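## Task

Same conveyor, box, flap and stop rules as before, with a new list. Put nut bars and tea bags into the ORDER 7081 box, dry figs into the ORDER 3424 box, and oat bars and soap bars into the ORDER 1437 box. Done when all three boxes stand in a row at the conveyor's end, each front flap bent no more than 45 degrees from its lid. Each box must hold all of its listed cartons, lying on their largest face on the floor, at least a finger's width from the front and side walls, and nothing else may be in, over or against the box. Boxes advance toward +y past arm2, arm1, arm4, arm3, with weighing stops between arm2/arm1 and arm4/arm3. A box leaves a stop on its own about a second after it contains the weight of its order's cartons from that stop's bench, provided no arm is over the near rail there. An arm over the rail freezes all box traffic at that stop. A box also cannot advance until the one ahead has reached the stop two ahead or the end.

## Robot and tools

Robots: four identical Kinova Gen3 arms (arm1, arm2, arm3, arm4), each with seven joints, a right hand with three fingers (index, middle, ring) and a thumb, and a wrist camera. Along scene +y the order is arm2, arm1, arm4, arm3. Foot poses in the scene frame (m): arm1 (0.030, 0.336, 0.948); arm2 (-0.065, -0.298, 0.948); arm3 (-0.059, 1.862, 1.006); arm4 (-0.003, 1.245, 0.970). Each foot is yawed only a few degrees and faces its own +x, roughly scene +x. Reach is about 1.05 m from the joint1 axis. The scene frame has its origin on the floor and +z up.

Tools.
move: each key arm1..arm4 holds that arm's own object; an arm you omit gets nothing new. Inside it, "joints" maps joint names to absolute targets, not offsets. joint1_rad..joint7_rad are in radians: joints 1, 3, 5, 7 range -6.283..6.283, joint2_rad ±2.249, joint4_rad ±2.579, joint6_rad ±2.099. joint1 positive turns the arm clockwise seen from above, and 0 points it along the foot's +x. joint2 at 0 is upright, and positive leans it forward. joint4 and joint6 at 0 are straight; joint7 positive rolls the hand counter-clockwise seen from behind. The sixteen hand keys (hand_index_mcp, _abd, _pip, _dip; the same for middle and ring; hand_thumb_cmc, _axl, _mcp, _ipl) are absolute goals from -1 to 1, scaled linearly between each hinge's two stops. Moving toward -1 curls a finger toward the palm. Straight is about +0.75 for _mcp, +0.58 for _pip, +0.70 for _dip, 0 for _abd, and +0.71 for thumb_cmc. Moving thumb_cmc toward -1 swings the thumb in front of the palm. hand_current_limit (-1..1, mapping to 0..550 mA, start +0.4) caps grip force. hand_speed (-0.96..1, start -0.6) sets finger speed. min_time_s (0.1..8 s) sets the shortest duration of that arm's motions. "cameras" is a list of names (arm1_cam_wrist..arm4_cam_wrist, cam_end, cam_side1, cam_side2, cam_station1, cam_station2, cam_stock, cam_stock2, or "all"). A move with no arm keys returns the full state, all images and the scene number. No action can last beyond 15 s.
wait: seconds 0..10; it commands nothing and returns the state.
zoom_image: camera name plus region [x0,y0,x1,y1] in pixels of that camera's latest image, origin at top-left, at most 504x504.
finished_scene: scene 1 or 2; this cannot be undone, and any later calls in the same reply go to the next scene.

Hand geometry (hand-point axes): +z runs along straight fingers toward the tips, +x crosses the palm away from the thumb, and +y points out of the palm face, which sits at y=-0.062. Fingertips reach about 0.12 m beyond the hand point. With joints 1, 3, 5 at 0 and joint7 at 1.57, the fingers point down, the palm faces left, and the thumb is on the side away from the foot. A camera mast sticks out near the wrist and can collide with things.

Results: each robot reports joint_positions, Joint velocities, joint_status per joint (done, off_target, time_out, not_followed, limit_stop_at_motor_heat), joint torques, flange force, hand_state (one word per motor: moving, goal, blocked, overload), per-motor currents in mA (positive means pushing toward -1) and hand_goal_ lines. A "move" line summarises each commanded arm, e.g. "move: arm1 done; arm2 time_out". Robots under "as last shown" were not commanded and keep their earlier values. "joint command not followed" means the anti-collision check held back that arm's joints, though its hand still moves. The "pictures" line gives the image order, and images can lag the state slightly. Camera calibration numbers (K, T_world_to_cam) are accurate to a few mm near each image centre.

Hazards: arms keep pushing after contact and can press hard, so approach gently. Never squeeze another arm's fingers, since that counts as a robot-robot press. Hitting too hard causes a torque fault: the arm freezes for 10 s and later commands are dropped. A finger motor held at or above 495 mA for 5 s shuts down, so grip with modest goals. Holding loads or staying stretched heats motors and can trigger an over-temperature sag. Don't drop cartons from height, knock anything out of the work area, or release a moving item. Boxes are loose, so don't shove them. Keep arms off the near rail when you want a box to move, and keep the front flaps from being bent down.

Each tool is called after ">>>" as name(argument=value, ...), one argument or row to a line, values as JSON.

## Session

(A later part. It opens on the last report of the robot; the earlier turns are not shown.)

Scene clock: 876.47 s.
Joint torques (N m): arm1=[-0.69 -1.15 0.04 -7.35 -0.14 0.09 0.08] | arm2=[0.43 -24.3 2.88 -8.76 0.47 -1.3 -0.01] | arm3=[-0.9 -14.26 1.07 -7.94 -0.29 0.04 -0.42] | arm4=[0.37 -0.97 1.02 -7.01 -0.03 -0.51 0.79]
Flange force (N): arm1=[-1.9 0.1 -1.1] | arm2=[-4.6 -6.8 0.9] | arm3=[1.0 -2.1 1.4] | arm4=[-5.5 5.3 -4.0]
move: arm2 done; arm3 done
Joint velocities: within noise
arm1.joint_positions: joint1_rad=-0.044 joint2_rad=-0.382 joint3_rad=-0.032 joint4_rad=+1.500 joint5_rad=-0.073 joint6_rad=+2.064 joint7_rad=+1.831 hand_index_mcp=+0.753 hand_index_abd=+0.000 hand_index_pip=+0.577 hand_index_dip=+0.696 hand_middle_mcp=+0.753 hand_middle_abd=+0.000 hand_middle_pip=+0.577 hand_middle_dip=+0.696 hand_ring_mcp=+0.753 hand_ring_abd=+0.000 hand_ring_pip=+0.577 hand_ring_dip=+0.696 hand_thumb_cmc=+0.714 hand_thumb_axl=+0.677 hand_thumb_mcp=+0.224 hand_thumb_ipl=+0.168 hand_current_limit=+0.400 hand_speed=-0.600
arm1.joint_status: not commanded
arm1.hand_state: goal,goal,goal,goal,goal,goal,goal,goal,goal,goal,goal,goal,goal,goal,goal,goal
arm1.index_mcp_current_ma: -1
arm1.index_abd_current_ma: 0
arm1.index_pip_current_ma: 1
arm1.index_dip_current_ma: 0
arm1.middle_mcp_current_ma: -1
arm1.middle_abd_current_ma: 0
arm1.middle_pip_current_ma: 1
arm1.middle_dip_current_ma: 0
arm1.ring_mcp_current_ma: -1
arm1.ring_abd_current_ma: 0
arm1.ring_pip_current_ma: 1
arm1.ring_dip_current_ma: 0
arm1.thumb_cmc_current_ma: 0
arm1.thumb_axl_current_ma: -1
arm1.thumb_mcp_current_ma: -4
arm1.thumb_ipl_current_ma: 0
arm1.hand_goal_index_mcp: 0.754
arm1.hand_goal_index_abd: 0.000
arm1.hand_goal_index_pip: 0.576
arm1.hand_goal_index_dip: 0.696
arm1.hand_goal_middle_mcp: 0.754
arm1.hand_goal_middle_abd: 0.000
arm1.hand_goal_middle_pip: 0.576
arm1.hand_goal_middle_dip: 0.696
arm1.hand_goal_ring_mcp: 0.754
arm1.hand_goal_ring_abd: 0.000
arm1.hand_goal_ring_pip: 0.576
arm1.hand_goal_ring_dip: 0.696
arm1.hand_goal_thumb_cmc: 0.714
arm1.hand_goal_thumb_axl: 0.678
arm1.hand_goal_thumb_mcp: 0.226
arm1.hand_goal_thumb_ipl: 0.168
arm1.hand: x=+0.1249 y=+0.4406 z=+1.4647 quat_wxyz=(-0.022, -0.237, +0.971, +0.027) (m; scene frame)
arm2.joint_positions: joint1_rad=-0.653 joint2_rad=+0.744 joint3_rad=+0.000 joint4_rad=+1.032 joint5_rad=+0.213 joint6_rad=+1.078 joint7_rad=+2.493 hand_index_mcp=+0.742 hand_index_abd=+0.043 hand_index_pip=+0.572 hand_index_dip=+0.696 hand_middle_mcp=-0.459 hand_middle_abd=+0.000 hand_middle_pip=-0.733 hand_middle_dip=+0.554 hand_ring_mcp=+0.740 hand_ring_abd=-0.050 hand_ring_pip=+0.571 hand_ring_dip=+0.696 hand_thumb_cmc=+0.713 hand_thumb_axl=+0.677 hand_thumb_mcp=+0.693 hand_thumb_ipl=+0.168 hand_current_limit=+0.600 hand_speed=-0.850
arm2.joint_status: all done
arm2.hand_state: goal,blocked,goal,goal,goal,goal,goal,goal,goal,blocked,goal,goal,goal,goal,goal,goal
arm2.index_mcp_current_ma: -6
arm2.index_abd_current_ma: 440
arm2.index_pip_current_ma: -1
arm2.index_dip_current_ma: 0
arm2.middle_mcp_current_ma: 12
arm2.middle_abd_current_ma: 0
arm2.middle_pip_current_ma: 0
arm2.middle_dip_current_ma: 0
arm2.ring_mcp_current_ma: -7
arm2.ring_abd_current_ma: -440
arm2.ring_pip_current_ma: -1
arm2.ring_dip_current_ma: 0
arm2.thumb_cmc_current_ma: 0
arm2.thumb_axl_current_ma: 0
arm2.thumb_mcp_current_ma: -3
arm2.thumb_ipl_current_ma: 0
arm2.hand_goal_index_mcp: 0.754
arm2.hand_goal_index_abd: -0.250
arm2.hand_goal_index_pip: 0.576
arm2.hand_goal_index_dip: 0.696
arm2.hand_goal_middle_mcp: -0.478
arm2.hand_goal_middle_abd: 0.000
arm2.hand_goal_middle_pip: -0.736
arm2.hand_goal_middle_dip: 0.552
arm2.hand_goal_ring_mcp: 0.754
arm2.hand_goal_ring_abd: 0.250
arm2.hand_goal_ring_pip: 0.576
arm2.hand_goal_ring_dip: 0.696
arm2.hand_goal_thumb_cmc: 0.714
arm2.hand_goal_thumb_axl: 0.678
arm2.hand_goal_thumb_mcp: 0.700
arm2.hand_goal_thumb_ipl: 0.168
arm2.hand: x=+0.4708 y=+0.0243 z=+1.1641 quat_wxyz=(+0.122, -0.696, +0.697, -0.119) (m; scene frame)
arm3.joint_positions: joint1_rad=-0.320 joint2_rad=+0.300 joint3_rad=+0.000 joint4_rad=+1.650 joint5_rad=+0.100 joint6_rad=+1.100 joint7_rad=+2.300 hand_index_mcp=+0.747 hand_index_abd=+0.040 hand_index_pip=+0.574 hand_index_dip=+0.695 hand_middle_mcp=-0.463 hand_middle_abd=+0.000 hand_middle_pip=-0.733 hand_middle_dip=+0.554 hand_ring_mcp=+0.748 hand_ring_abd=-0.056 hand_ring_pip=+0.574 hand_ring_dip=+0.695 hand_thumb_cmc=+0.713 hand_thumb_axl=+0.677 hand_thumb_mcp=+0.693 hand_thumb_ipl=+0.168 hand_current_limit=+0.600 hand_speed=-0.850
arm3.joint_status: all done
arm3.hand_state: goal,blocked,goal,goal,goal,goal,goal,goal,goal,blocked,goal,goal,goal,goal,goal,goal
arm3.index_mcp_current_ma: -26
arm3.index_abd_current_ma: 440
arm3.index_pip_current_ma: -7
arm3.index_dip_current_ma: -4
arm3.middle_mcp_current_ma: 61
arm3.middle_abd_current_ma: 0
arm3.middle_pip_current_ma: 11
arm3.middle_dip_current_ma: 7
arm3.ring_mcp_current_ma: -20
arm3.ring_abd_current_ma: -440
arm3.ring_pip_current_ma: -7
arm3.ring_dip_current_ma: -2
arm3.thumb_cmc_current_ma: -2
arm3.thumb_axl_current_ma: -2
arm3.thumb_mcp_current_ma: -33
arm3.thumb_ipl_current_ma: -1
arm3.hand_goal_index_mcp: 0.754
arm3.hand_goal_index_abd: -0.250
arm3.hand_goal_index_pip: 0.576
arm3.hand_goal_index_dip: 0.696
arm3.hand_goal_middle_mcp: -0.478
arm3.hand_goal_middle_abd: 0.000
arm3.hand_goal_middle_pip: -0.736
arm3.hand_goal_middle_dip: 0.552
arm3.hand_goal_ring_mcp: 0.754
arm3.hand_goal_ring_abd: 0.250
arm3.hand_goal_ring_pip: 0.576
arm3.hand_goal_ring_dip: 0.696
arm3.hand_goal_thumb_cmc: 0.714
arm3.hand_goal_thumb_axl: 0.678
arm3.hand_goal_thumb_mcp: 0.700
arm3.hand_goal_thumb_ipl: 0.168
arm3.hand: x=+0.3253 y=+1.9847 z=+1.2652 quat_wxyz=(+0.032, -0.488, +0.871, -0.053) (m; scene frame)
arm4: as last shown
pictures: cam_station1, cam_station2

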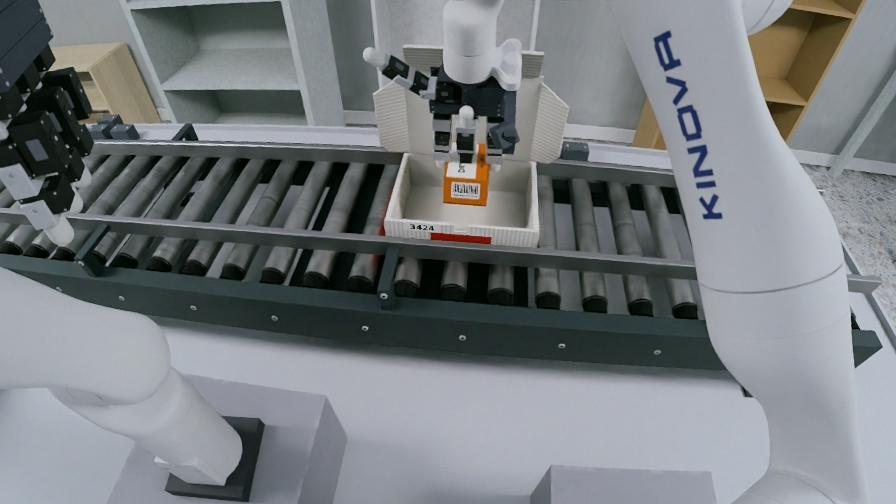

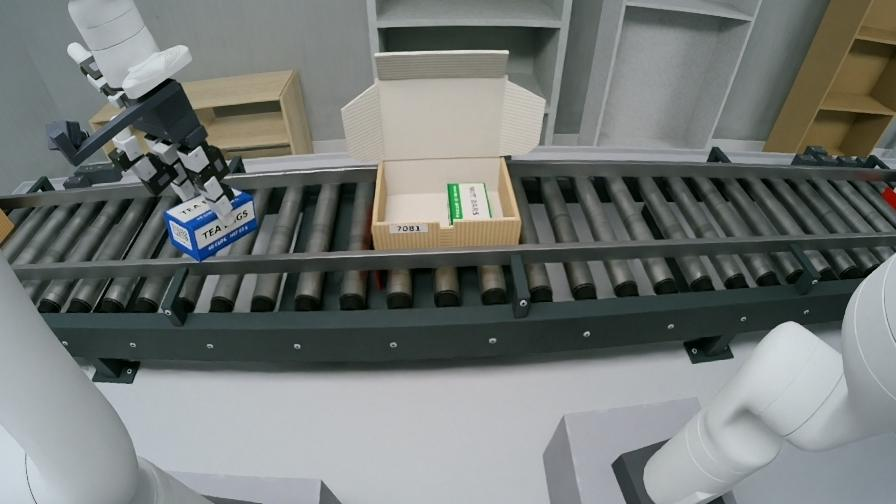

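>>> move(
  arm2={"joints":{"joint1_rad":-0.6522,"joint2_rad":0.7991,"joint4_rad":1.1567,"joint5_rad":0.2388,"joint6_rad":0.9033,"joint7_rad":2.4459},"min_time_s":1.5},
  arm3={"joints":{"joint1_rad":0.3667,"joint2_rad":0.6556,"joint3_rad":0,"joint4_rad":1.0279,"joint5_rad":-0.1596,"joint6_rad":1.1443,"joint7_rad":3.6214},"min_time_s":2.5},
)

>>> move(
  arm2={"joints":{"joint1_rad":-0.6520,"joint2_rad":0.8166,"joint4_rad":1.1797,"joint5_rad":0.2467,"joint6_rad":0.8639,"joint7_rad":2.4335},"min_time_s":1.0},
  cameras=["cam_station1","cam_station2","arm3_cam_wrist"],
)

>>> zoom_image(
  camera="cam_station2",
  region=[350, 80, 560, 270],
)

>>> zoom_image(
  camera="cam_station1",
  region=[360, 80, 570, 270],
)

Scene clock: 886.83 s.
Joint torques (N m): arm1=[-0.68 -1.18 0.01 -7.33 -0.11 0.06 0.06] | arm2=[0.48 -24.7 2.92 -8.24 0.45 -1.17 -0.07] | arm3=[-0.89 -22.12 0.91 -9.19 -0.87 -0.58 -0.39] | arm4=[0.34 -0.95 1.03 -6.98 -0.03 -0.55 0.83]
Flange force (N): arm1=[-1.8 0.0 -1.3] | arm2=[-4.4 -6.4 1.9] | arm3=[3.0 -0.2 1.7] | arm4=[-5.5 5.5 -4.3]
move: arm2 done; arm3 done
Joint velocities: within noise
arm1, arm4: as last shown
arm2.joint_positions: joint1_rad=-0.652 joint2_rad=+0.799 joint3_rad=+0.000 joint4_rad=+1.157 joint5_rad=+0.239 joint6_rad=+0.903 joint7_rad=+2.446 hand_index_mcp=+0.742 hand_index_abd=+0.043 hand_index_pip=+0.572 hand_index_dip=+0.696 hand_middle_mcp=-0.459 hand_middle_abd=+0.000 hand_middle_pip=-0.733 hand_middle_dip=+0.554 hand_ring_mcp=+0.740 hand_ring_abd=-0.050 hand_ring_pip=+0.571 hand_ring_dip=+0.696 hand_thumb_cmc=+0.713 hand_thumb_axl=+0.677 hand_thumb_mcp=+0.693 hand_thumb_ipl=+0.168 hand_current_limit=+0.600 hand_speed=-0.850
arm2.joint_status: all done
arm2.hand_state: goal,blocked,goal,goal,goal,goal,goal,goal,goal,blocked,goal,goal,goal,goal,goal,goal
arm2.index_mcp_current_ma: -6
arm2.index_abd_current_ma: 440
arm2.index_pip_current_ma: -1
arm2.index_dip_current_ma: 0
arm2.middle_mcp_current_ma: 12
arm2.middle_abd_current_ma: 0
arm2.middle_pip_current_ma: 0
arm2.middle_dip_current_ma: 0
arm2.ring_mcp_current_ma: -7
arm2.ring_abd_current_ma: -440
arm2.ring_pip_current_ma: -1
arm2.ring_dip_current_ma: 0
arm2.thumb_cmc_current_ma: 0
arm2.thumb_axl_current_ma: 0
arm2.thumb_mcp_current_ma: -3
arm2.thumb_ipl_current_ma: 0
arm2.hand_goal_index_mcp: 0.754
arm2.hand_goal_index_abd: -0.250
arm2.hand_goal_index_pip: 0.576
arm2.hand_goal_index_dip: 0.696
arm2.hand_goal_middle_mcp: -0.478
arm2.hand_goal_middle_abd: 0.000
arm2.hand_goal_middle_pip: -0.736
arm2.hand_goal_middle_dip: 0.552
arm2.hand_goal_ring_mcp: 0.754
arm2.hand_goal_ring_abd: 0.250
arm2.hand_goal_ring_pip: 0.576
arm2.hand_goal_ring_dip: 0.696
arm2.hand_goal_thumb_cmc: 0.714
arm2.hand_goal_thumb_axl: 0.678
arm2.hand_goal_thumb_mcp: 0.700
arm2.hand_goal_thumb_ipl: 0.168
arm2.hand: x=+0.4707 y=+0.0244 z=+1.0942 quat_wxyz=(+0.122, -0.696, +0.697, -0.119) (m; scene frame)
arm3.joint_positions: joint1_rad=+0.367 joint2_rad=+0.656 joint3_rad=+0.000 joint4_rad=+1.028 joint5_rad=-0.160 joint6_rad=+1.144 joint7_rad=+3.621 hand_index_mcp=+0.744 hand_index_abd=+0.040 hand_index_pip=+0.572 hand_index_dip=+0.695 hand_middle_mcp=-0.463 hand_middle_abd=+0.000 hand_middle_pip=-0.733 hand_middle_dip=+0.554 hand_ring_mcp=+0.748 hand_ring_abd=-0.056 hand_ring_pip=+0.574 hand_ring_dip=+0.695 hand_thumb_cmc=+0.713 hand_thumb_axl=+0.677 hand_thumb_mcp=+0.693 hand_thumb_ipl=+0.168 hand_current_limit=+0.600 hand_speed=-0.850
arm3.joint_status: all done
arm3.hand_state: goal,blocked,goal,goal,goal,goal,goal,goal,goal,blocked,goal,goal,goal,goal,goal,goal
arm3.index_mcp_current_ma: -38
arm3.index_abd_current_ma: 440
arm3.index_pip_current_ma: -12
arm3.index_dip_current_ma: -4
arm3.middle_mcp_current_ma: 61
arm3.middle_abd_current_ma: 0
arm3.middle_pip_current_ma: 11
arm3.middle_dip_current_ma: 7
arm3.ring_mcp_current_ma: -20
arm3.ring_abd_current_ma: -440
arm3.ring_pip_current_ma: -7
arm3.ring_dip_current_ma: -2
arm3.thumb_cmc_current_ma: -2
arm3.thumb_axl_current_ma: -2
arm3.thumb_mcp_current_ma: -33
arm3.thumb_ipl_current_ma: -1
arm3.hand_goal_index_mcp: 0.754
arm3.hand_goal_index_abd: -0.250
arm3.hand_goal_index_pip: 0.576
arm3.hand_goal_index_dip: 0.696
arm3.hand_goal_middle_mcp: -0.478
arm3.hand_goal_middle_abd: 0.000
arm3.hand_goal_middle_pip: -0.736
arm3.hand_goal_middle_dip: 0.552
arm3.hand_goal_ring_mcp: 0.754
arm3.hand_goal_ring_abd: 0.250
arm3.hand_goal_ring_pip: 0.576
arm3.hand_goal_ring_dip: 0.696
arm3.hand_goal_thumb_cmc: 0.714
arm3.hand_goal_thumb_axl: 0.678
arm3.hand_goal_thumb_mcp: 0.700
arm3.hand_goal_thumb_ipl: 0.168
arm3.hand: x=+0.4702 y=+1.6209 z=+1.2736 quat_wxyz=(+0.122, -0.697, +0.697, -0.120) (m; scene frame)
pictures: none

Scene clock: 888.13 s.
Joint torques (N m): arm1=[-0.73 -1.22 0 -7.37 -0.11 0.09 0.07] | arm2=[0.77 -21.71 2.87 -6.75 0.14 -1.2 -0.1] | arm3=[-0.8 -22.15 0.82 -9.31 -0.86 -0.59 -0.43] | arm4=[0.38 -0.94 1.03 -7.02 -0.02 -0.53 0.79]
Flange force (N): arm1=[-1.9 0.0 -1.1] | arm2=[-4.4 -7.2 -2.9] | arm3=[2.6 0.3 1.8] | arm4=[-5.5 5.4 -4.1]
move: arm2 done
Joint velocities: within noise
arm1, arm3, arm4: as last shown
arm2.joint_positions: joint1_rad=-0.652 joint2_rad=+0.817 joint3_rad=+0.000 joint4_rad=+1.180 joint5_rad=+0.247 joint6_rad=+0.864 joint7_rad=+2.433 hand_index_mcp=+0.742 hand_index_abd=+0.043 hand_index_pip=+0.572 hand_index_dip=+0.696 hand_middle_mcp=-0.459 hand_middle_abd=+0.000 hand_middle_pip=-0.733 hand_middle_dip=+0.554 hand_ring_mcp=+0.740 hand_ring_abd=-0.049 hand_ring_pip=+0.571 hand_ring_dip=+0.696 hand_thumb_cmc=+0.713 hand_thumb_axl=+0.677 hand_thumb_mcp=+0.693 hand_thumb_ipl=+0.168 hand_current_limit=+0.600 hand_speed=-0.850
arm2.joint_status: all done
arm2.hand_state: goal,blocked,goal,goal,goal,goal,goal,goal,goal,blocked,goal,goal,goal,goal,goal,goal
arm2.index_mcp_current_ma: -6
arm2.index_abd_current_ma: 440
arm2.index_pip_current_ma: -1
arm2.index_dip_current_ma: 0
arm2.middle_mcp_current_ma: 12
arm2.middle_abd_current_ma: 0
arm2.middle_pip_current_ma: 0
arm2.middle_dip_current_ma: 0
arm2.ring_mcp_current_ma: -7
arm2.ring_abd_current_ma: -440
arm2.ring_pip_current_ma: -1
arm2.ring_dip_current_ma: 0
arm2.thumb_cmc_current_ma: 0
arm2.thumb_axl_current_ma: 0
arm2.thumb_mcp_current_ma: -3
arm2.thumb_ipl_current_ma: 0
arm2.hand_goal_index_mcp: 0.754
arm2.hand_goal_index_abd: -0.250
arm2.hand_goal_index_pip: 0.576
arm2.hand_goal_index_dip: 0.696
arm2.hand_goal_middle_mcp: -0.478
arm2.hand_goal_middle_abd: 0.000
arm2.hand_goal_middle_pip: -0.736
arm2.hand_goal_middle_dip: 0.552
arm2.hand_goal_ring_mcp: 0.754
arm2.hand_goal_ring_abd: 0.250
arm2.hand_goal_ring_pip: 0.576
arm2.hand_goal_ring_dip: 0.696
arm2.hand_goal_thumb_cmc: 0.714
arm2.hand_goal_thumb_axl: 0.678
arm2.hand_goal_thumb_mcp: 0.700
arm2.hand_goal_thumb_ipl: 0.168
arm2.hand: x=+0.4707 y=+0.0244 z=+1.0772 quat_wxyz=(+0.122, -0.696, +0.697, -0.119) (m; scene frame)
pictures: arm3_cam_wrist, cam_station1, cam_station2
camera_calibration:
arm3_cam_wrist: T_world_to_cam=[[-0.561728, 0.809552, -0.17055, -0.802238], [0.262206, 0.369726, 0.891376, -1.91525], [0.784672, 0.455992, -0.419954, -0.451565], [0, 0, 0, 1]] pos_world=[0.40588, 1.56348, 1.38075]

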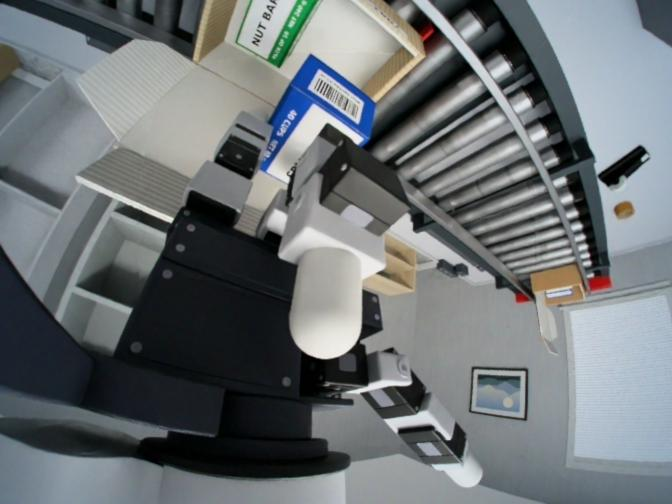

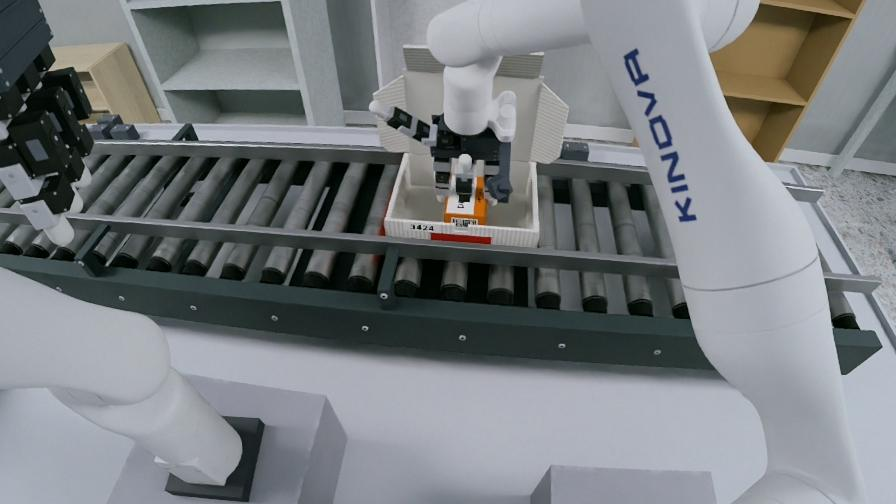

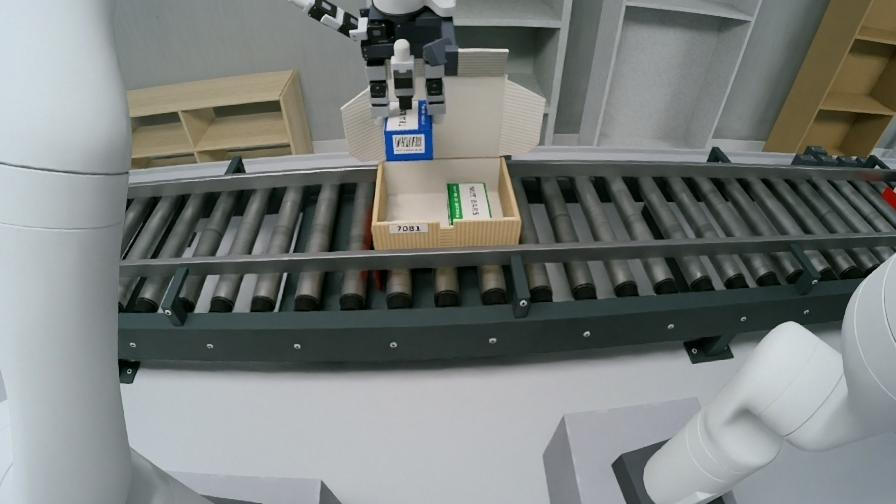

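Scaled by 2.400.

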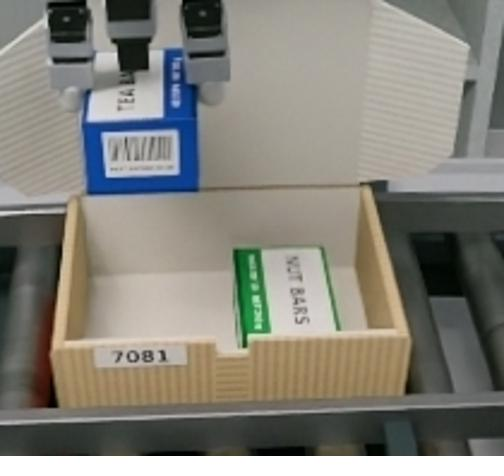

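Scaled by 2.400.

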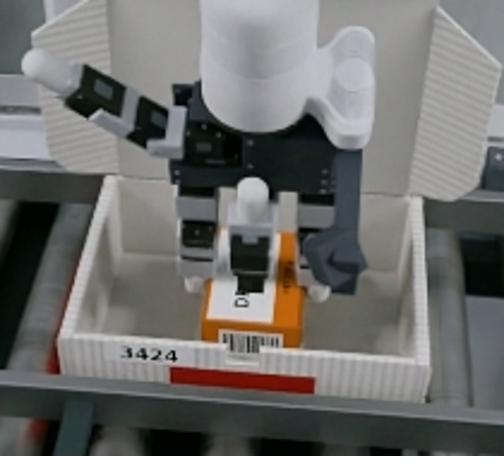

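>>> move(
  arm2={"joints":{"joint2_rad":0.8194,"joint4_rad":1.1834,"joint5_rad":0.2480,"joint6_rad":0.8577,"joint7_rad":2.4315},"min_time_s":0.6},
  arm3={"joints":{"joint1_rad":0.3697,"joint2_rad":0.7330,"joint4_rad":1.2448,"joint5_rad":-0.1941,"joint6_rad":0.8551,"joint7_rad":3.6862},"min_time_s":2.0},
)

>>> move(
  arm2={"joints":{"hand_speed":-0.92,"hand_index_abd":0.12,"hand_ring_abd":-0.12}},
  arm3={"joints":{"joint1_rad":0.3700,"joint2_rad":0.8155,"joint4_rad":1.3282,"joint5_rad":-0.2301,"joint6_rad":0.6930,"joint7_rad":3.7364},"min_time_s":2.0},
  cameras=["cam_station1","cam_station2"],
)

>>> zoom_image(
  camera="cam_station2",
  region=[350, 80, 560, 270],
)

>>> zoom_image(
  camera="cam_station1",
  region=[360, 80, 570, 270],
)

Scene clock: 917.97 s.
Joint torques (N m): arm1=[-0.73 -1.23 0.01 -7.4 -0.1 0.07 0.07] | arm2=[1.05 -16.19 2.61 -4.48 -0.03 -1.09 0] | arm3=[-0.83 -22.68 0.93 -8.54 -0.84 -0.63 -0.46] | arm4=[0.35 -0.94 1.03 -7 -0.03 -0.54 0.82]
Flange force (N): arm1=[-1.9 0.0 -1.0] | arm2=[-3.8 -7.7 -11.6] | arm3=[3.2 0.4 2.1] | arm4=[-5.5 5.5 -4.1]
move: arm2 done; arm3 done
Joint velocities: within noise
arm1, arm4: as last shown
arm2.joint_positions: joint1_rad=-0.652 joint2_rad=+0.819 joint3_rad=+0.000 joint4_rad=+1.183 joint5_rad=+0.248 joint6_rad=+0.858 joint7_rad=+2.431 hand_index_mcp=+0.750 hand_index_abd=+0.043 hand_index_pip=+0.574 hand_index_dip=+0.696 hand_middle_mcp=-0.459 hand_middle_abd=+0.000 hand_middle_pip=-0.733 hand_middle_dip=+0.554 hand_ring_mcp=+0.750 hand_ring_abd=-0.049 hand_ring_pip=+0.574 hand_ring_dip=+0.696 hand_thumb_cmc=+0.713 hand_thumb_axl=+0.677 hand_thumb_mcp=+0.693 hand_thumb_ipl=+0.168 hand_current_limit=+0.600 hand_speed=-0.850
arm2.joint_status: all done
arm2.hand_state: goal,blocked,goal,goal,goal,goal,goal,goal,goal,blocked,goal,goal,goal,goal,goal,goal
arm2.index_mcp_current_ma: -1
arm2.index_abd_current_ma: 440
arm2.index_pip_current_ma: 0
arm2.index_dip_current_ma: 0
arm2.middle_mcp_current_ma: 12
arm2.middle_abd_current_ma: 0
arm2.middle_pip_current_ma: 0
arm2.middle_dip_current_ma: 0
arm2.ring_mcp_current_ma: -1
arm2.ring_abd_current_ma: -440
arm2.ring_pip_current_ma: 0
arm2.ring_dip_current_ma: 0
arm2.thumb_cmc_current_ma: 0
arm2.thumb_axl_current_ma: 0
arm2.thumb_mcp_current_ma: -3
arm2.thumb_ipl_current_ma: 0
arm2.hand_goal_index_mcp: 0.754
arm2.hand_goal_index_abd: -0.250
arm2.hand_goal_index_pip: 0.576
arm2.hand_goal_index_dip: 0.696
arm2.hand_goal_middle_mcp: -0.478
arm2.hand_goal_middle_abd: 0.000
arm2.hand_goal_middle_pip: -0.736
arm2.hand_goal_middle_dip: 0.552
arm2.hand_goal_ring_mcp: 0.754
arm2.hand_goal_ring_abd: 0.250
arm2.hand_goal_ring_pip: 0.576
arm2.hand_goal_ring_dip: 0.696
arm2.hand_goal_thumb_cmc: 0.714
arm2.hand_goal_thumb_axl: 0.678
arm2.hand_goal_thumb_mcp: 0.700
arm2.hand_goal_thumb_ipl: 0.168
arm2.hand: x=+0.4707 y=+0.0244 z=+1.0745 quat_wxyz=(+0.122, -0.696, +0.697, -0.119) (m; scene frame)
arm3.joint_positions: joint1_rad=+0.370 joint2_rad=+0.733 joint3_rad=+0.000 joint4_rad=+1.245 joint5_rad=-0.194 joint6_rad=+0.855 joint7_rad=+3.686 hand_index_mcp=+0.744 hand_index_abd=+0.040 hand_index_pip=+0.572 hand_index_dip=+0.695 hand_middle_mcp=-0.463 hand_middle_abd=+0.000 hand_middle_pip=-0.733 hand_middle_dip=+0.554 hand_ring_mcp=+0.748 hand_ring_abd=-0.056 hand_ring_pip=+0.574 hand_ring_dip=+0.695 hand_thumb_cmc=+0.713 hand_thumb_axl=+0.677 hand_thumb_mcp=+0.693 hand_thumb_ipl=+0.168 hand_current_limit=+0.600 hand_speed=-0.850
arm3.joint_status: all done
arm3.hand_state: goal,blocked,goal,goal,goal,goal,goal,goal,goal,blocked,goal,goal,goal,goal,goal,goal
arm3.index_mcp_current_ma: -38
arm3.index_abd_current_ma: 440
arm3.index_pip_current_ma: -12
arm3.index_dip_current_ma: -4
arm3.middle_mcp_current_ma: 61
arm3.middle_abd_current_ma: 0
arm3.middle_pip_current_ma: 11
arm3.middle_dip_current_ma: 7
arm3.ring_mcp_current_ma: -20
arm3.ring_abd_current_ma: -440
arm3.ring_pip_current_ma: -7
arm3.ring_dip_current_ma: -2
arm3.thumb_cmc_current_ma: -2
arm3.thumb_axl_current_ma: -2
arm3.thumb_mcp_current_ma: -33
arm3.thumb_ipl_current_ma: -1
arm3.hand_goal_index_mcp: 0.754
arm3.hand_goal_index_abd: -0.250
arm3.hand_goal_index_pip: 0.576
arm3.hand_goal_index_dip: 0.696
arm3.hand_goal_middle_mcp: -0.478
arm3.hand_goal_middle_abd: 0.000
arm3.hand_goal_middle_pip: -0.736
arm3.hand_goal_middle_dip: 0.552
arm3.hand_goal_ring_mcp: 0.754
arm3.hand_goal_ring_abd: 0.250
arm3.hand_goal_ring_pip: 0.576
arm3.hand_goal_ring_dip: 0.696
arm3.hand_goal_thumb_cmc: 0.714
arm3.hand_goal_thumb_axl: 0.678
arm3.hand_goal_thumb_mcp: 0.700
arm3.hand_goal_thumb_ipl: 0.168
arm3.hand: x=+0.4700 y=+1.6191 z=+1.1637 quat_wxyz=(+0.122, -0.697, +0.697, -0.120) (m; scene frame)
pictures: none

Scene clock: 920.27 s.
Joint torques (N m): arm1=[-0.68 -1.19 0.03 -7.36 -0.14 0.07 0.08] | arm2=[0.36 -22.17 2.78 -6.7 0.12 -0.94 -0.01] | arm3=[-0.79 -23.08 0.81 -7.74 -0.78 -0.54 -0.4] | arm4=[0.37 -0.98 1.04 -7 -0.01 -0.53 0.8]
Flange force (N): arm1=[-1.9 0.1 -1.2] | arm2=[-4.1 -7.6 -1.6] | arm3=[3.1 0.6 2.3] | arm4=[-5.6 5.5 -4.1]
move: arm2 done; arm3 done
Joint velocities: within noise
arm1, arm4: as last shown
arm2.joint_positions: joint1_rad=-0.652 joint2_rad=+0.819 joint3_rad=+0.000 joint4_rad=+1.183 joint5_rad=+0.248 joint6_rad=+0.858 joint7_rad=+2.431 hand_index_mcp=+0.753 hand_index_abd=+0.102 hand_index_pip=+0.576 hand_index_dip=+0.696 hand_middle_mcp=-0.459 hand_middle_abd=+0.000 hand_middle_pip=-0.733 hand_middle_dip=+0.554 hand_ring_mcp=+0.752 hand_ring_abd=-0.108 hand_ring_pip=+0.575 hand_ring_dip=+0.696 hand_thumb_cmc=+0.713 hand_thumb_axl=+0.677 hand_thumb_mcp=+0.693 hand_thumb_ipl=+0.168 hand_current_limit=+0.600 hand_speed=-0.920
arm2.joint_status: all done
arm2.hand_state: goal,goal,goal,goal,goal,goal,goal,goal,goal,goal,goal,goal,goal,goal,goal,goal
arm2.index_mcp_current_ma: 0
arm2.index_abd_current_ma: -8
arm2.index_pip_current_ma: 0
arm2.index_dip_current_ma: 0
arm2.middle_mcp_current_ma: 12
arm2.middle_abd_current_ma: 0
arm2.middle_pip_current_ma: 0
arm2.middle_dip_current_ma: 0
arm2.ring_mcp_current_ma: 0
arm2.ring_abd_current_ma: 4
arm2.ring_pip_current_ma: 0
arm2.ring_dip_current_ma: 0
arm2.thumb_cmc_current_ma: 0
arm2.thumb_axl_current_ma: 0
arm2.thumb_mcp_current_ma: -3
arm2.thumb_ipl_current_ma: 0
arm2.hand_goal_index_mcp: 0.754
arm2.hand_goal_index_abd: 0.120
arm2.hand_goal_index_pip: 0.576
arm2.hand_goal_index_dip: 0.696
arm2.hand_goal_middle_mcp: -0.478
arm2.hand_goal_middle_abd: 0.000
arm2.hand_goal_middle_pip: -0.736
arm2.hand_goal_middle_dip: 0.552
arm2.hand_goal_ring_mcp: 0.754
arm2.hand_goal_ring_abd: -0.120
arm2.hand_goal_ring_pip: 0.576
arm2.hand_goal_ring_dip: 0.696
arm2.hand_goal_thumb_cmc: 0.714
arm2.hand_goal_thumb_axl: 0.678
arm2.hand_goal_thumb_mcp: 0.700
arm2.hand_goal_thumb_ipl: 0.168
arm2.hand: x=+0.4707 y=+0.0244 z=+1.0745 quat_wxyz=(+0.122, -0.696, +0.697, -0.119) (m; scene frame)
arm3.joint_positions: joint1_rad=+0.370 joint2_rad=+0.816 joint3_rad=+0.000 joint4_rad=+1.328 joint5_rad=-0.230 joint6_rad=+0.693 joint7_rad=+3.736 hand_index_mcp=+0.744 hand_index_abd=+0.040 hand_index_pip=+0.572 hand_index_dip=+0.695 hand_middle_mcp=-0.463 hand_middle_abd=+0.000 hand_middle_pip=-0.733 hand_middle_dip=+0.554 hand_ring_mcp=+0.748 hand_ring_abd=-0.056 hand_ring_pip=+0.574 hand_ring_dip=+0.695 hand_thumb_cmc=+0.713 hand_thumb_axl=+0.677 hand_thumb_mcp=+0.693 hand_thumb_ipl=+0.168 hand_current_limit=+0.600 hand_speed=-0.850
arm3.joint_status: all done
arm3.hand_state: goal,blocked,goal,goal,goal,goal,goal,goal,goal,blocked,goal,goal,goal,goal,goal,goal
arm3.index_mcp_current_ma: -38
arm3.index_abd_current_ma: 440
arm3.index_pip_current_ma: -12
arm3.index_dip_current_ma: -4
arm3.middle_mcp_current_ma: 61
arm3.middle_abd_current_ma: 0
arm3.middle_pip_current_ma: 11
arm3.middle_dip_current_ma: 7
arm3.ring_mcp_current_ma: -20
arm3.ring_abd_current_ma: -440
arm3.ring_pip_current_ma: -7
arm3.ring_dip_current_ma: -2
arm3.thumb_cmc_current_ma: -2
arm3.thumb_axl_current_ma: -2
arm3.thumb_mcp_current_ma: -33
arm3.thumb_ipl_current_ma: -1
arm3.hand_goal_index_mcp: 0.754
arm3.hand_goal_index_abd: -0.250
arm3.hand_goal_index_pip: 0.576
arm3.hand_goal_index_dip: 0.696
arm3.hand_goal_middle_mcp: -0.478
arm3.hand_goal_middle_abd: 0.000
arm3.hand_goal_middle_pip: -0.736
arm3.hand_goal_middle_dip: 0.552
arm3.hand_goal_ring_mcp: 0.754
arm3.hand_goal_ring_abd: 0.250
arm3.hand_goal_ring_pip: 0.576
arm3.hand_goal_ring_dip: 0.696
arm3.hand_goal_thumb_cmc: 0.714
arm3.hand_goal_thumb_axl: 0.678
arm3.hand_goal_thumb_mcp: 0.700
arm3.hand_goal_thumb_ipl: 0.168
arm3.hand: x=+0.4698 y=+1.6190 z=+1.0934 quat_wxyz=(+0.122, -0.697, +0.697, -0.120) (m; scene frame)
pictures: cam_station1, cam_station2

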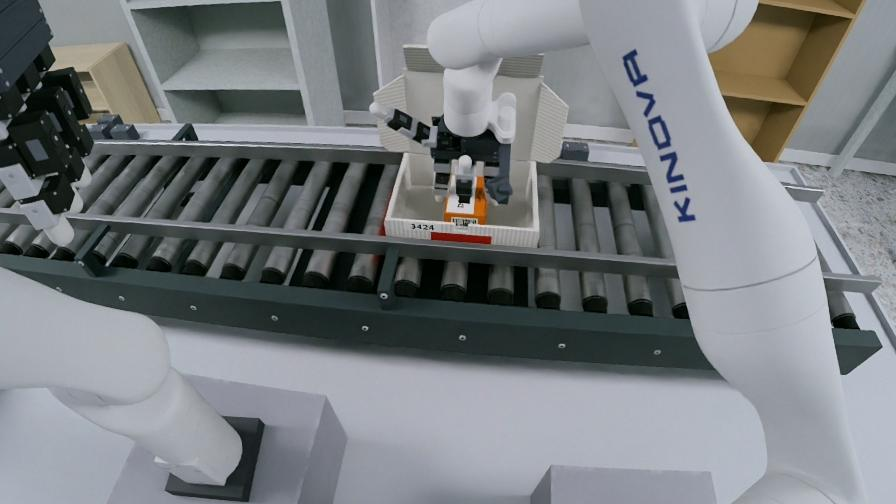

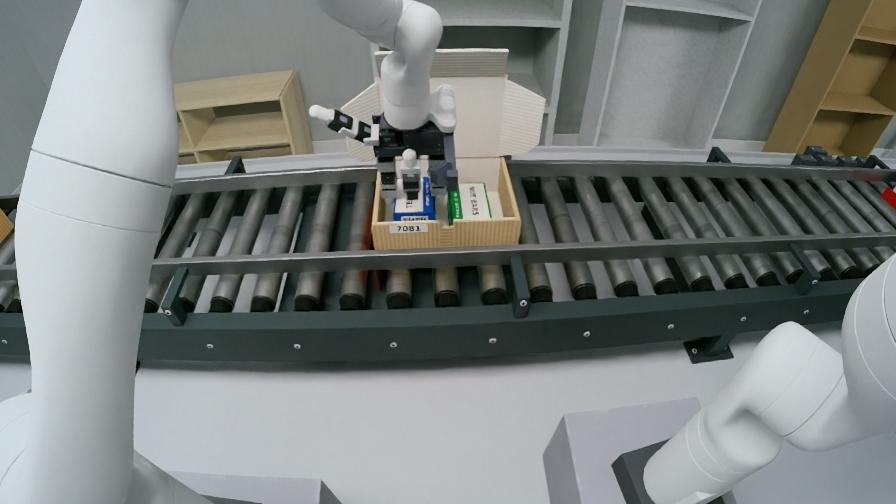

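Scaled by 2.400.

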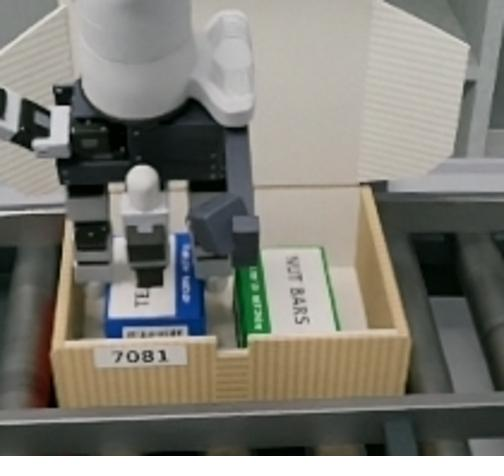

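Scaled by 2.400.

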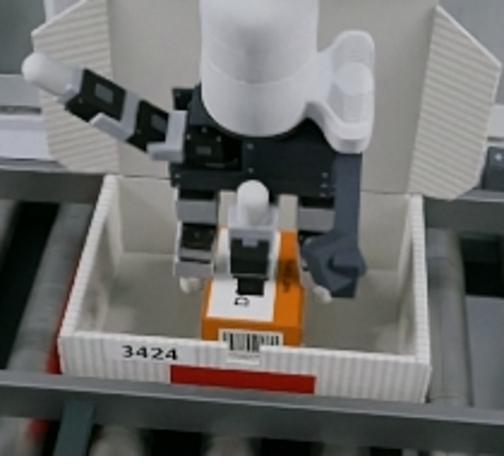

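>>> move(
  arm2={"joints":{"joint1_rad":-0.6522,"joint2_rad":0.7991,"joint4_rad":1.1567,"joint5_rad":0.2388,"joint6_rad":0.9033,"joint7_rad":2.4459},"min_time_s":1.0},
  arm3={"joints":{"joint1_rad":0.3700,"joint2_rad":0.8363,"joint4_rad":1.3402,"joint5_rad":-0.2399,"joint6_rad":0.6613,"joint7_rad":3.7489},"min_time_s":1.0},
)

>>> move(
  arm2={"joints":{"joint1_rad":-0.6529,"joint2_rad":0.7442,"joint4_rad":1.0324,"joint5_rad":0.2127,"joint6_rad":1.0781,"joint7_rad":2.4929},"min_time_s":1.0},
  arm3={"joints":{"joint2_rad":0.8419,"joint4_rad":1.3434,"joint5_rad":-0.2425,"joint6_rad":0.6529,"joint7_rad":3.7522},"min_time_s":0.5},
)

>>> move(
  arm2={"joints":{"joint1_rad":-0.6542,"joint2_rad":0.66,"joint4_rad":0.80,"joint5_rad":0.1898,"joint6_rad":1.33,"joint7_rad":2.5420},"min_time_s":1.0},
  cameras=["cam_station1","cam_station2"],
)

>>> zoom_image(
  camera="cam_station2",
  region=[350, 80, 560, 270],
)

>>> zoom_image(
  camera="cam_station1",
  region=[360, 80, 570, 270],
)

Scene clock: 933.40 s.
Joint torques (N m): arm1=[-0.64 -1.22 -0.01 -7.38 -0.12 0.1 0.07] | arm2=[0.49 -22.7 2.79 -7.08 0.18 -1 -0.08] | arm3=[-0.84 -23.23 0.95 -7.64 -0.8 -0.56 -0.42] | arm4=[0.36 -0.94 1.07 -6.97 -0.04 -0.55 0.82]
Flange force (N): arm1=[-1.9 -0.1 -1.0] | arm2=[-4.6 -7.8 -0.9] | arm3=[3.2 1.1 2.4] | arm4=[-5.5 5.6 -4.3]
move: arm2 done; arm3 done
Joint velocities: within noise
arm1, arm4: as last shown
arm2.joint_positions: joint1_rad=-0.652 joint2_rad=+0.799 joint3_rad=+0.000 joint4_rad=+1.157 joint5_rad=+0.239 joint6_rad=+0.903 joint7_rad=+2.446 hand_index_mcp=+0.752 hand_index_abd=+0.115 hand_index_pip=+0.576 hand_index_dip=+0.696 hand_middle_mcp=-0.459 hand_middle_abd=+0.000 hand_middle_pip=-0.733 hand_middle_dip=+0.554 hand_ring_mcp=+0.752 hand_ring_abd=-0.116 hand_ring_pip=+0.575 hand_ring_dip=+0.696 hand_thumb_cmc=+0.713 hand_thumb_axl=+0.677 hand_thumb_mcp=+0.693 hand_thumb_ipl=+0.168 hand_current_limit=+0.600 hand_speed=-0.920
arm2.joint_status: all done
arm2.hand_state: goal,goal,goal,goal,goal,goal,goal,goal,goal,goal,goal,goal,goal,goal,goal,goal
arm2.index_mcp_current_ma: 0
arm2.index_abd_current_ma: -1
arm2.index_pip_current_ma: 0
arm2.index_dip_current_ma: 0
arm2.middle_mcp_current_ma: 12
arm2.middle_abd_current_ma: 0
arm2.middle_pip_current_ma: 0
arm2.middle_dip_current_ma: 0
arm2.ring_mcp_current_ma: 0
arm2.ring_abd_current_ma: 1
arm2.ring_pip_current_ma: 0
arm2.ring_dip_current_ma: 0
arm2.thumb_cmc_current_ma: 0
arm2.thumb_axl_current_ma: 0
arm2.thumb_mcp_current_ma: -3
arm2.thumb_ipl_current_ma: 0
arm2.hand_goal_index_mcp: 0.754
arm2.hand_goal_index_abd: 0.120
arm2.hand_goal_index_pip: 0.576
arm2.hand_goal_index_dip: 0.696
arm2.hand_goal_middle_mcp: -0.478
arm2.hand_goal_middle_abd: 0.000
arm2.hand_goal_middle_pip: -0.736
arm2.hand_goal_middle_dip: 0.552
arm2.hand_goal_ring_mcp: 0.754
arm2.hand_goal_ring_abd: -0.120
arm2.hand_goal_ring_pip: 0.576
arm2.hand_goal_ring_dip: 0.696
arm2.hand_goal_thumb_cmc: 0.714
arm2.hand_goal_thumb_axl: 0.678
arm2.hand_goal_thumb_mcp: 0.700
arm2.hand_goal_thumb_ipl: 0.168
arm2.hand: x=+0.4707 y=+0.0244 z=+1.0942 quat_wxyz=(+0.122, -0.696, +0.697, -0.119) (m; scene frame)
arm3.joint_positions: joint1_rad=+0.370 joint2_rad=+0.836 joint3_rad=+0.000 joint4_rad=+1.340 joint5_rad=-0.240 joint6_rad=+0.661 joint7_rad=+3.749 hand_index_mcp=+0.744 hand_index_abd=+0.040 hand_index_pip=+0.572 hand_index_dip=+0.695 hand_middle_mcp=-0.463 hand_middle_abd=+0.000 hand_middle_pip=-0.733 hand_middle_dip=+0.554 hand_ring_mcp=+0.748 hand_ring_abd=-0.056 hand_ring_pip=+0.574 hand_ring_dip=+0.695 hand_thumb_cmc=+0.713 hand_thumb_axl=+0.677 hand_thumb_mcp=+0.693 hand_thumb_ipl=+0.168 hand_current_limit=+0.600 hand_speed=-0.850
arm3.joint_status: all done
arm3.hand_state: goal,blocked,goal,goal,goal,goal,goal,goal,goal,blocked,goal,goal,goal,goal,goal,goal
arm3.index_mcp_current_ma: -38
arm3.index_abd_current_ma: 440
arm3.index_pip_current_ma: -12
arm3.index_dip_current_ma: -4
arm3.middle_mcp_current_ma: 61
arm3.middle_abd_current_ma: 0
arm3.middle_pip_current_ma: 11
arm3.middle_dip_current_ma: 7
arm3.ring_mcp_current_ma: -20
arm3.ring_abd_current_ma: -440
arm3.ring_pip_current_ma: -7
arm3.ring_dip_current_ma: -2
arm3.thumb_cmc_current_ma: -2
arm3.thumb_axl_current_ma: -2
arm3.thumb_mcp_current_ma: -33
arm3.thumb_ipl_current_ma: -1
arm3.hand_goal_index_mcp: 0.754
arm3.hand_goal_index_abd: -0.250
arm3.hand_goal_index_pip: 0.576
arm3.hand_goal_index_dip: 0.696
arm3.hand_goal_middle_mcp: -0.478
arm3.hand_goal_middle_abd: 0.000
arm3.hand_goal_middle_pip: -0.736
arm3.hand_goal_middle_dip: 0.552
arm3.hand_goal_ring_mcp: 0.754
arm3.hand_goal_ring_abd: 0.250
arm3.hand_goal_ring_pip: 0.576
arm3.hand_goal_ring_dip: 0.696
arm3.hand_goal_thumb_cmc: 0.714
arm3.hand_goal_thumb_axl: 0.678
arm3.hand_goal_thumb_mcp: 0.700
arm3.hand_goal_thumb_ipl: 0.168
arm3.hand: x=+0.4699 y=+1.6190 z=+1.0784 quat_wxyz=(+0.122, -0.697, +0.697, -0.120) (m; scene frame)
pictures: none

Scene clock: 934.70 s.
Joint torques (N m): arm1=[-0.69 -1.21 0.01 -7.34 -0.11 0.09 0.09] | arm2=[0.49 -22.41 2.74 -7.52 0.28 -0.97 -0.04] | arm3=[-0.7 -21.73 1.09 -6.97 -0.72 -0.51 -0.4] | arm4=[0.35 -0.95 0.99 -7.01 -0.03 -0.53 0.78]
Flange force (N): arm1=[-2.0 0.1 -1.2] | arm2=[-4.9 -8.1 -1.7] | arm3=[2.8 0.5 0.0] | arm4=[-5.5 5.2 -4.1]
move: arm2 done; arm3 done
Joint velocities: within noise
arm1, arm4: as last shown
arm2.joint_positions: joint1_rad=-0.653 joint2_rad=+0.744 joint3_rad=+0.000 joint4_rad=+1.032 joint5_rad=+0.213 joint6_rad=+1.078 joint7_rad=+2.493 hand_index_mcp=+0.752 hand_index_abd=+0.115 hand_index_pip=+0.576 hand_index_dip=+0.696 hand_middle_mcp=-0.459 hand_middle_abd=+0.000 hand_middle_pip=-0.733 hand_middle_dip=+0.554 hand_ring_mcp=+0.752 hand_ring_abd=-0.116 hand_ring_pip=+0.575 hand_ring_dip=+0.696 hand_thumb_cmc=+0.713 hand_thumb_axl=+0.677 hand_thumb_mcp=+0.693 hand_thumb_ipl=+0.168 hand_current_limit=+0.600 hand_speed=-0.920
arm2.joint_status: all done
arm2.hand_state: goal,goal,goal,goal,goal,goal,goal,goal,goal,goal,goal,goal,goal,goal,goal,goal
arm2.index_mcp_current_ma: 0
arm2.index_abd_current_ma: -1
arm2.index_pip_current_ma: 0
arm2.index_dip_current_ma: 0
arm2.middle_mcp_current_ma: 12
arm2.middle_abd_current_ma: 0
arm2.middle_pip_current_ma: 0
arm2.middle_dip_current_ma: 0
arm2.ring_mcp_current_ma: 0
arm2.ring_abd_current_ma: 1
arm2.ring_pip_current_ma: 0
arm2.ring_dip_current_ma: 0
arm2.thumb_cmc_current_ma: 0
arm2.thumb_axl_current_ma: 0
arm2.thumb_mcp_current_ma: -3
arm2.thumb_ipl_current_ma: 0
arm2.hand_goal_index_mcp: 0.754
arm2.hand_goal_index_abd: 0.120
arm2.hand_goal_index_pip: 0.576
arm2.hand_goal_index_dip: 0.696
arm2.hand_goal_middle_mcp: -0.478
arm2.hand_goal_middle_abd: 0.000
arm2.hand_goal_middle_pip: -0.736
arm2.hand_goal_middle_dip: 0.552
arm2.hand_goal_ring_mcp: 0.754
arm2.hand_goal_ring_abd: -0.120
arm2.hand_goal_ring_pip: 0.576
arm2.hand_goal_ring_dip: 0.696
arm2.hand_goal_thumb_cmc: 0.714
arm2.hand_goal_thumb_axl: 0.678
arm2.hand_goal_thumb_mcp: 0.700
arm2.hand_goal_thumb_ipl: 0.168
arm2.hand: x=+0.4708 y=+0.0244 z=+1.1641 quat_wxyz=(+0.122, -0.696, +0.697, -0.119) (m; scene frame)
arm3.joint_positions: joint1_rad=+0.370 joint2_rad=+0.842 joint3_rad=+0.000 joint4_rad=+1.343 joint5_rad=-0.243 joint6_rad=+0.653 joint7_rad=+3.752 hand_index_mcp=+0.744 hand_index_abd=+0.040 hand_index_pip=+0.572 hand_index_dip=+0.695 hand_middle_mcp=-0.463 hand_middle_abd=+0.000 hand_middle_pip=-0.733 hand_middle_dip=+0.554 hand_ring_mcp=+0.748 hand_ring_abd=-0.056 hand_ring_pip=+0.574 hand_ring_dip=+0.695 hand_thumb_cmc=+0.713 hand_thumb_axl=+0.677 hand_thumb_mcp=+0.693 hand_thumb_ipl=+0.168 hand_current_limit=+0.600 hand_speed=-0.850
arm3.joint_status: all done
arm3.hand_state: goal,blocked,goal,goal,goal,goal,goal,goal,goal,blocked,goal,goal,goal,goal,goal,goal
arm3.index_mcp_current_ma: -38
arm3.index_abd_current_ma: 440
arm3.index_pip_current_ma: -12
arm3.index_dip_current_ma: -4
arm3.middle_mcp_current_ma: 61
arm3.middle_abd_current_ma: 0
arm3.middle_pip_current_ma: 11
arm3.middle_dip_current_ma: 7
arm3.ring_mcp_current_ma: -20
arm3.ring_abd_current_ma: -440
arm3.ring_pip_current_ma: -7
arm3.ring_dip_current_ma: -2
arm3.thumb_cmc_current_ma: -2
arm3.thumb_axl_current_ma: -2
arm3.thumb_mcp_current_ma: -33
arm3.thumb_ipl_current_ma: -1
arm3.hand_goal_index_mcp: 0.754
arm3.hand_goal_index_abd: -0.250
arm3.hand_goal_index_pip: 0.576
arm3.hand_goal_index_dip: 0.696
arm3.hand_goal_middle_mcp: -0.478
arm3.hand_goal_middle_abd: 0.000
arm3.hand_goal_middle_pip: -0.736
arm3.hand_goal_middle_dip: 0.552
arm3.hand_goal_ring_mcp: 0.754
arm3.hand_goal_ring_abd: 0.250
arm3.hand_goal_ring_pip: 0.576
arm3.hand_goal_ring_dip: 0.696
arm3.hand_goal_thumb_cmc: 0.714
arm3.hand_goal_thumb_axl: 0.678
arm3.hand_goal_thumb_mcp: 0.700
arm3.hand_goal_thumb_ipl: 0.168
arm3.hand: x=+0.4698 y=+1.6191 z=+1.0744 quat_wxyz=(+0.122, -0.697, +0.697, -0.120) (m; scene frame)
pictures: none

Scene clock: 936.00 s.
Joint torques (N m): arm1=[-0.68 -1.2 -0.01 -7.33 -0.1 0.09 0.12] | arm2=[0.55 -21.43 2.66 -7.94 0.27 -1.17 -0.04] | arm3=[-0.78 -21.72 1.02 -6.92 -0.74 -0.5 -0.45] | arm4=[0.36 -0.94 1.04 -6.99 -0.03 -0.53 0.8]
Flange force (N): arm1=[-2.0 0.1 -1.2] | arm2=[-5.5 -9.0 -3.0] | arm3=[3.0 0.5 0.0] | arm4=[-5.5 5.4 -4.1]
move: arm2 done
Joint velocities: within noise
arm1, arm3: as last shown
arm2.joint_positions: joint1_rad=-0.654 joint2_rad=+0.660 joint3_rad=+0.000 joint4_rad=+0.800 joint5_rad=+0.190 joint6_rad=+1.330 joint7_rad=+2.542 hand_index_mcp=+0.752 hand_index_abd=+0.115 hand_index_pip=+0.576 hand_index_dip=+0.696 hand_middle_mcp=-0.459 hand_middle_abd=+0.000 hand_middle_pip=-0.733 hand_middle_dip=+0.554 hand_ring_mcp=+0.752 hand_ring_abd=-0.116 hand_ring_pip=+0.575 hand_ring_dip=+0.696 hand_thumb_cmc=+0.713 hand_thumb_axl=+0.677 hand_thumb_mcp=+0.693 hand_thumb_ipl=+0.168 hand_current_limit=+0.600 hand_speed=-0.920
arm2.joint_status: all done
arm2.hand_state: goal,goal,goal,goal,goal,goal,goal,goal,goal,goal,goal,goal,goal,goal,goal,goal
arm2.index_mcp_current_ma: 0
arm2.index_abd_current_ma: -1
arm2.index_pip_current_ma: 0
arm2.index_dip_current_ma: 0
arm2.middle_mcp_current_ma: 12
arm2.middle_abd_current_ma: 0
arm2.middle_pip_current_ma: 0
arm2.middle_dip_current_ma: 0
arm2.ring_mcp_current_ma: 0
arm2.ring_abd_current_ma: 1
arm2.ring_pip_current_ma: 0
arm2.ring_dip_current_ma: 0
arm2.thumb_cmc_current_ma: 0
arm2.thumb_axl_current_ma: 0
arm2.thumb_mcp_current_ma: -3
arm2.thumb_ipl_current_ma: 0
arm2.hand_goal_index_mcp: 0.754
arm2.hand_goal_index_abd: 0.120
arm2.hand_goal_index_pip: 0.576
arm2.hand_goal_index_dip: 0.696
arm2.hand_goal_middle_mcp: -0.478
arm2.hand_goal_middle_abd: 0.000
arm2.hand_goal_middle_pip: -0.736
arm2.hand_goal_middle_dip: 0.552
arm2.hand_goal_ring_mcp: 0.754
arm2.hand_goal_ring_abd: -0.120
arm2.hand_goal_ring_pip: 0.576
arm2.hand_goal_ring_dip: 0.696
arm2.hand_goal_thumb_cmc: 0.714
arm2.hand_goal_thumb_axl: 0.678
arm2.hand_goal_thumb_mcp: 0.700
arm2.hand_goal_thumb_ipl: 0.168
arm2.hand: x=+0.4675 y=+0.0238 z=+1.2886 quat_wxyz=(+0.151, -0.689, +0.698, -0.124) (m; scene frame)
arm4.joint_positions: joint1_rad=+1.100 joint2_rad=-0.456 joint3_rad=+0.000 joint4_rad=+1.461 joint5_rad=-0.019 joint6_rad=+2.015 joint7_rad=+1.735 hand_index_mcp=+0.753 hand_index_abd=+0.000 hand_index_pip=+0.577 hand_index_dip=+0.696 hand_middle_mcp=+0.753 hand_middle_abd=+0.000 hand_middle_pip=+0.577 hand_middle_dip=+0.696 hand_ring_mcp=+0.753 hand_ring_abd=+0.000 hand_ring_pip=+0.577 hand_ring_dip=+0.696 hand_thumb_cmc=+0.714 hand_thumb_axl=+0.677 hand_thumb_mcp=+0.224 hand_thumb_ipl=+0.168 hand_current_limit=+0.400 hand_speed=-0.600
arm4.joint_status: not commanded
arm4.hand_state: goal,goal,goal,goal,goal,goal,goal,goal,goal,goal,goal,goal,goal,goal,goal,goal
arm4.index_mcp_current_ma: 0
arm4.index_abd_current_ma: 0
arm4.index_pip_current_ma: 0
arm4.index_dip_current_ma: 0
arm4.middle_mcp_current_ma: 0
arm4.middle_abd_current_ma: 0
arm4.middle_pip_current_ma: 0
arm4.middle_dip_current_ma: 0
arm4.ring_mcp_current_ma: 0
arm4.ring_abd_current_ma: 0
arm4.ring_pip_current_ma: 0
arm4.ring_dip_current_ma: 0
arm4.thumb_cmc_current_ma: 0
arm4.thumb_axl_current_ma: 0
arm4.thumb_mcp_current_ma: -1
arm4.thumb_ipl_current_ma: 0
arm4.hand_goal_index_mcp: 0.754
arm4.hand_goal_index_abd: 0.000
arm4.hand_goal_index_pip: 0.576
arm4.hand_goal_index_dip: 0.696
arm4.hand_goal_middle_mcp: 0.754
arm4.hand_goal_middle_abd: 0.000
arm4.hand_goal_middle_pip: 0.576
arm4.hand_goal_middle_dip: 0.696
arm4.hand_goal_ring_mcp: 0.754
arm4.hand_goal_ring_abd: 0.000
arm4.hand_goal_ring_pip: 0.576
arm4.hand_goal_ring_dip: 0.696
arm4.hand_goal_thumb_cmc: 0.714
arm4.hand_goal_thumb_axl: 0.678
arm4.hand_goal_thumb_mcp: 0.226
arm4.hand_goal_thumb_ipl: 0.168
arm4.hand: x=+0.1236 y=+1.1794 z=+1.5036 quat_wxyz=(+0.055, +0.379, +0.924, -0.021) (m; scene frame)
pictures: cam_station1, cam_station2

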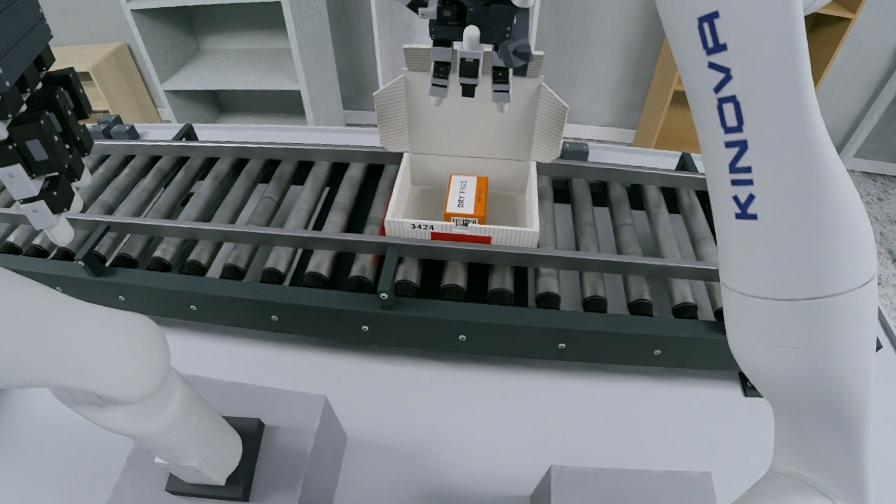

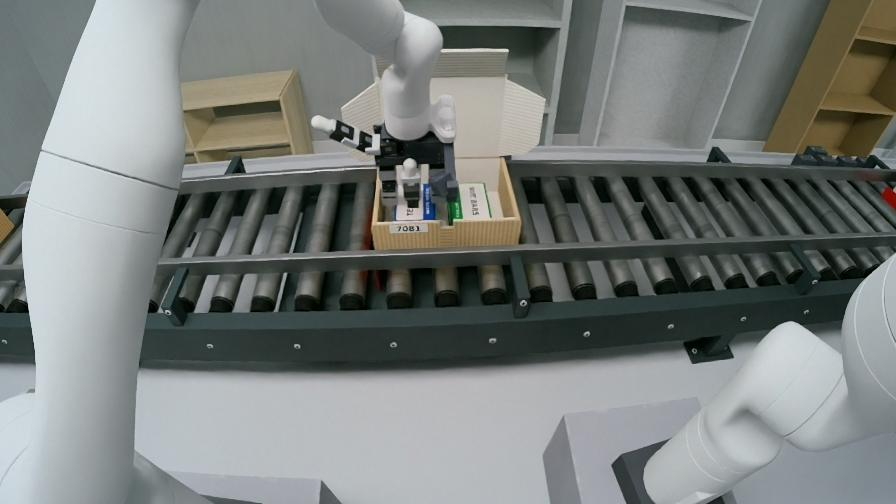

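Scaled by 2.400.

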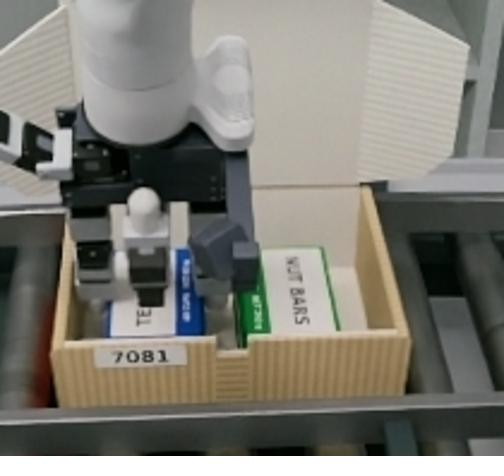

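Scaled by 2.400.

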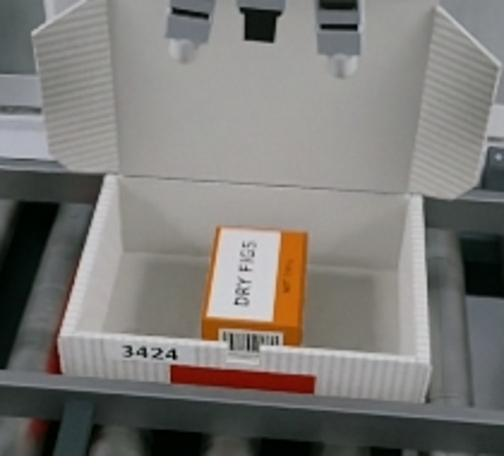

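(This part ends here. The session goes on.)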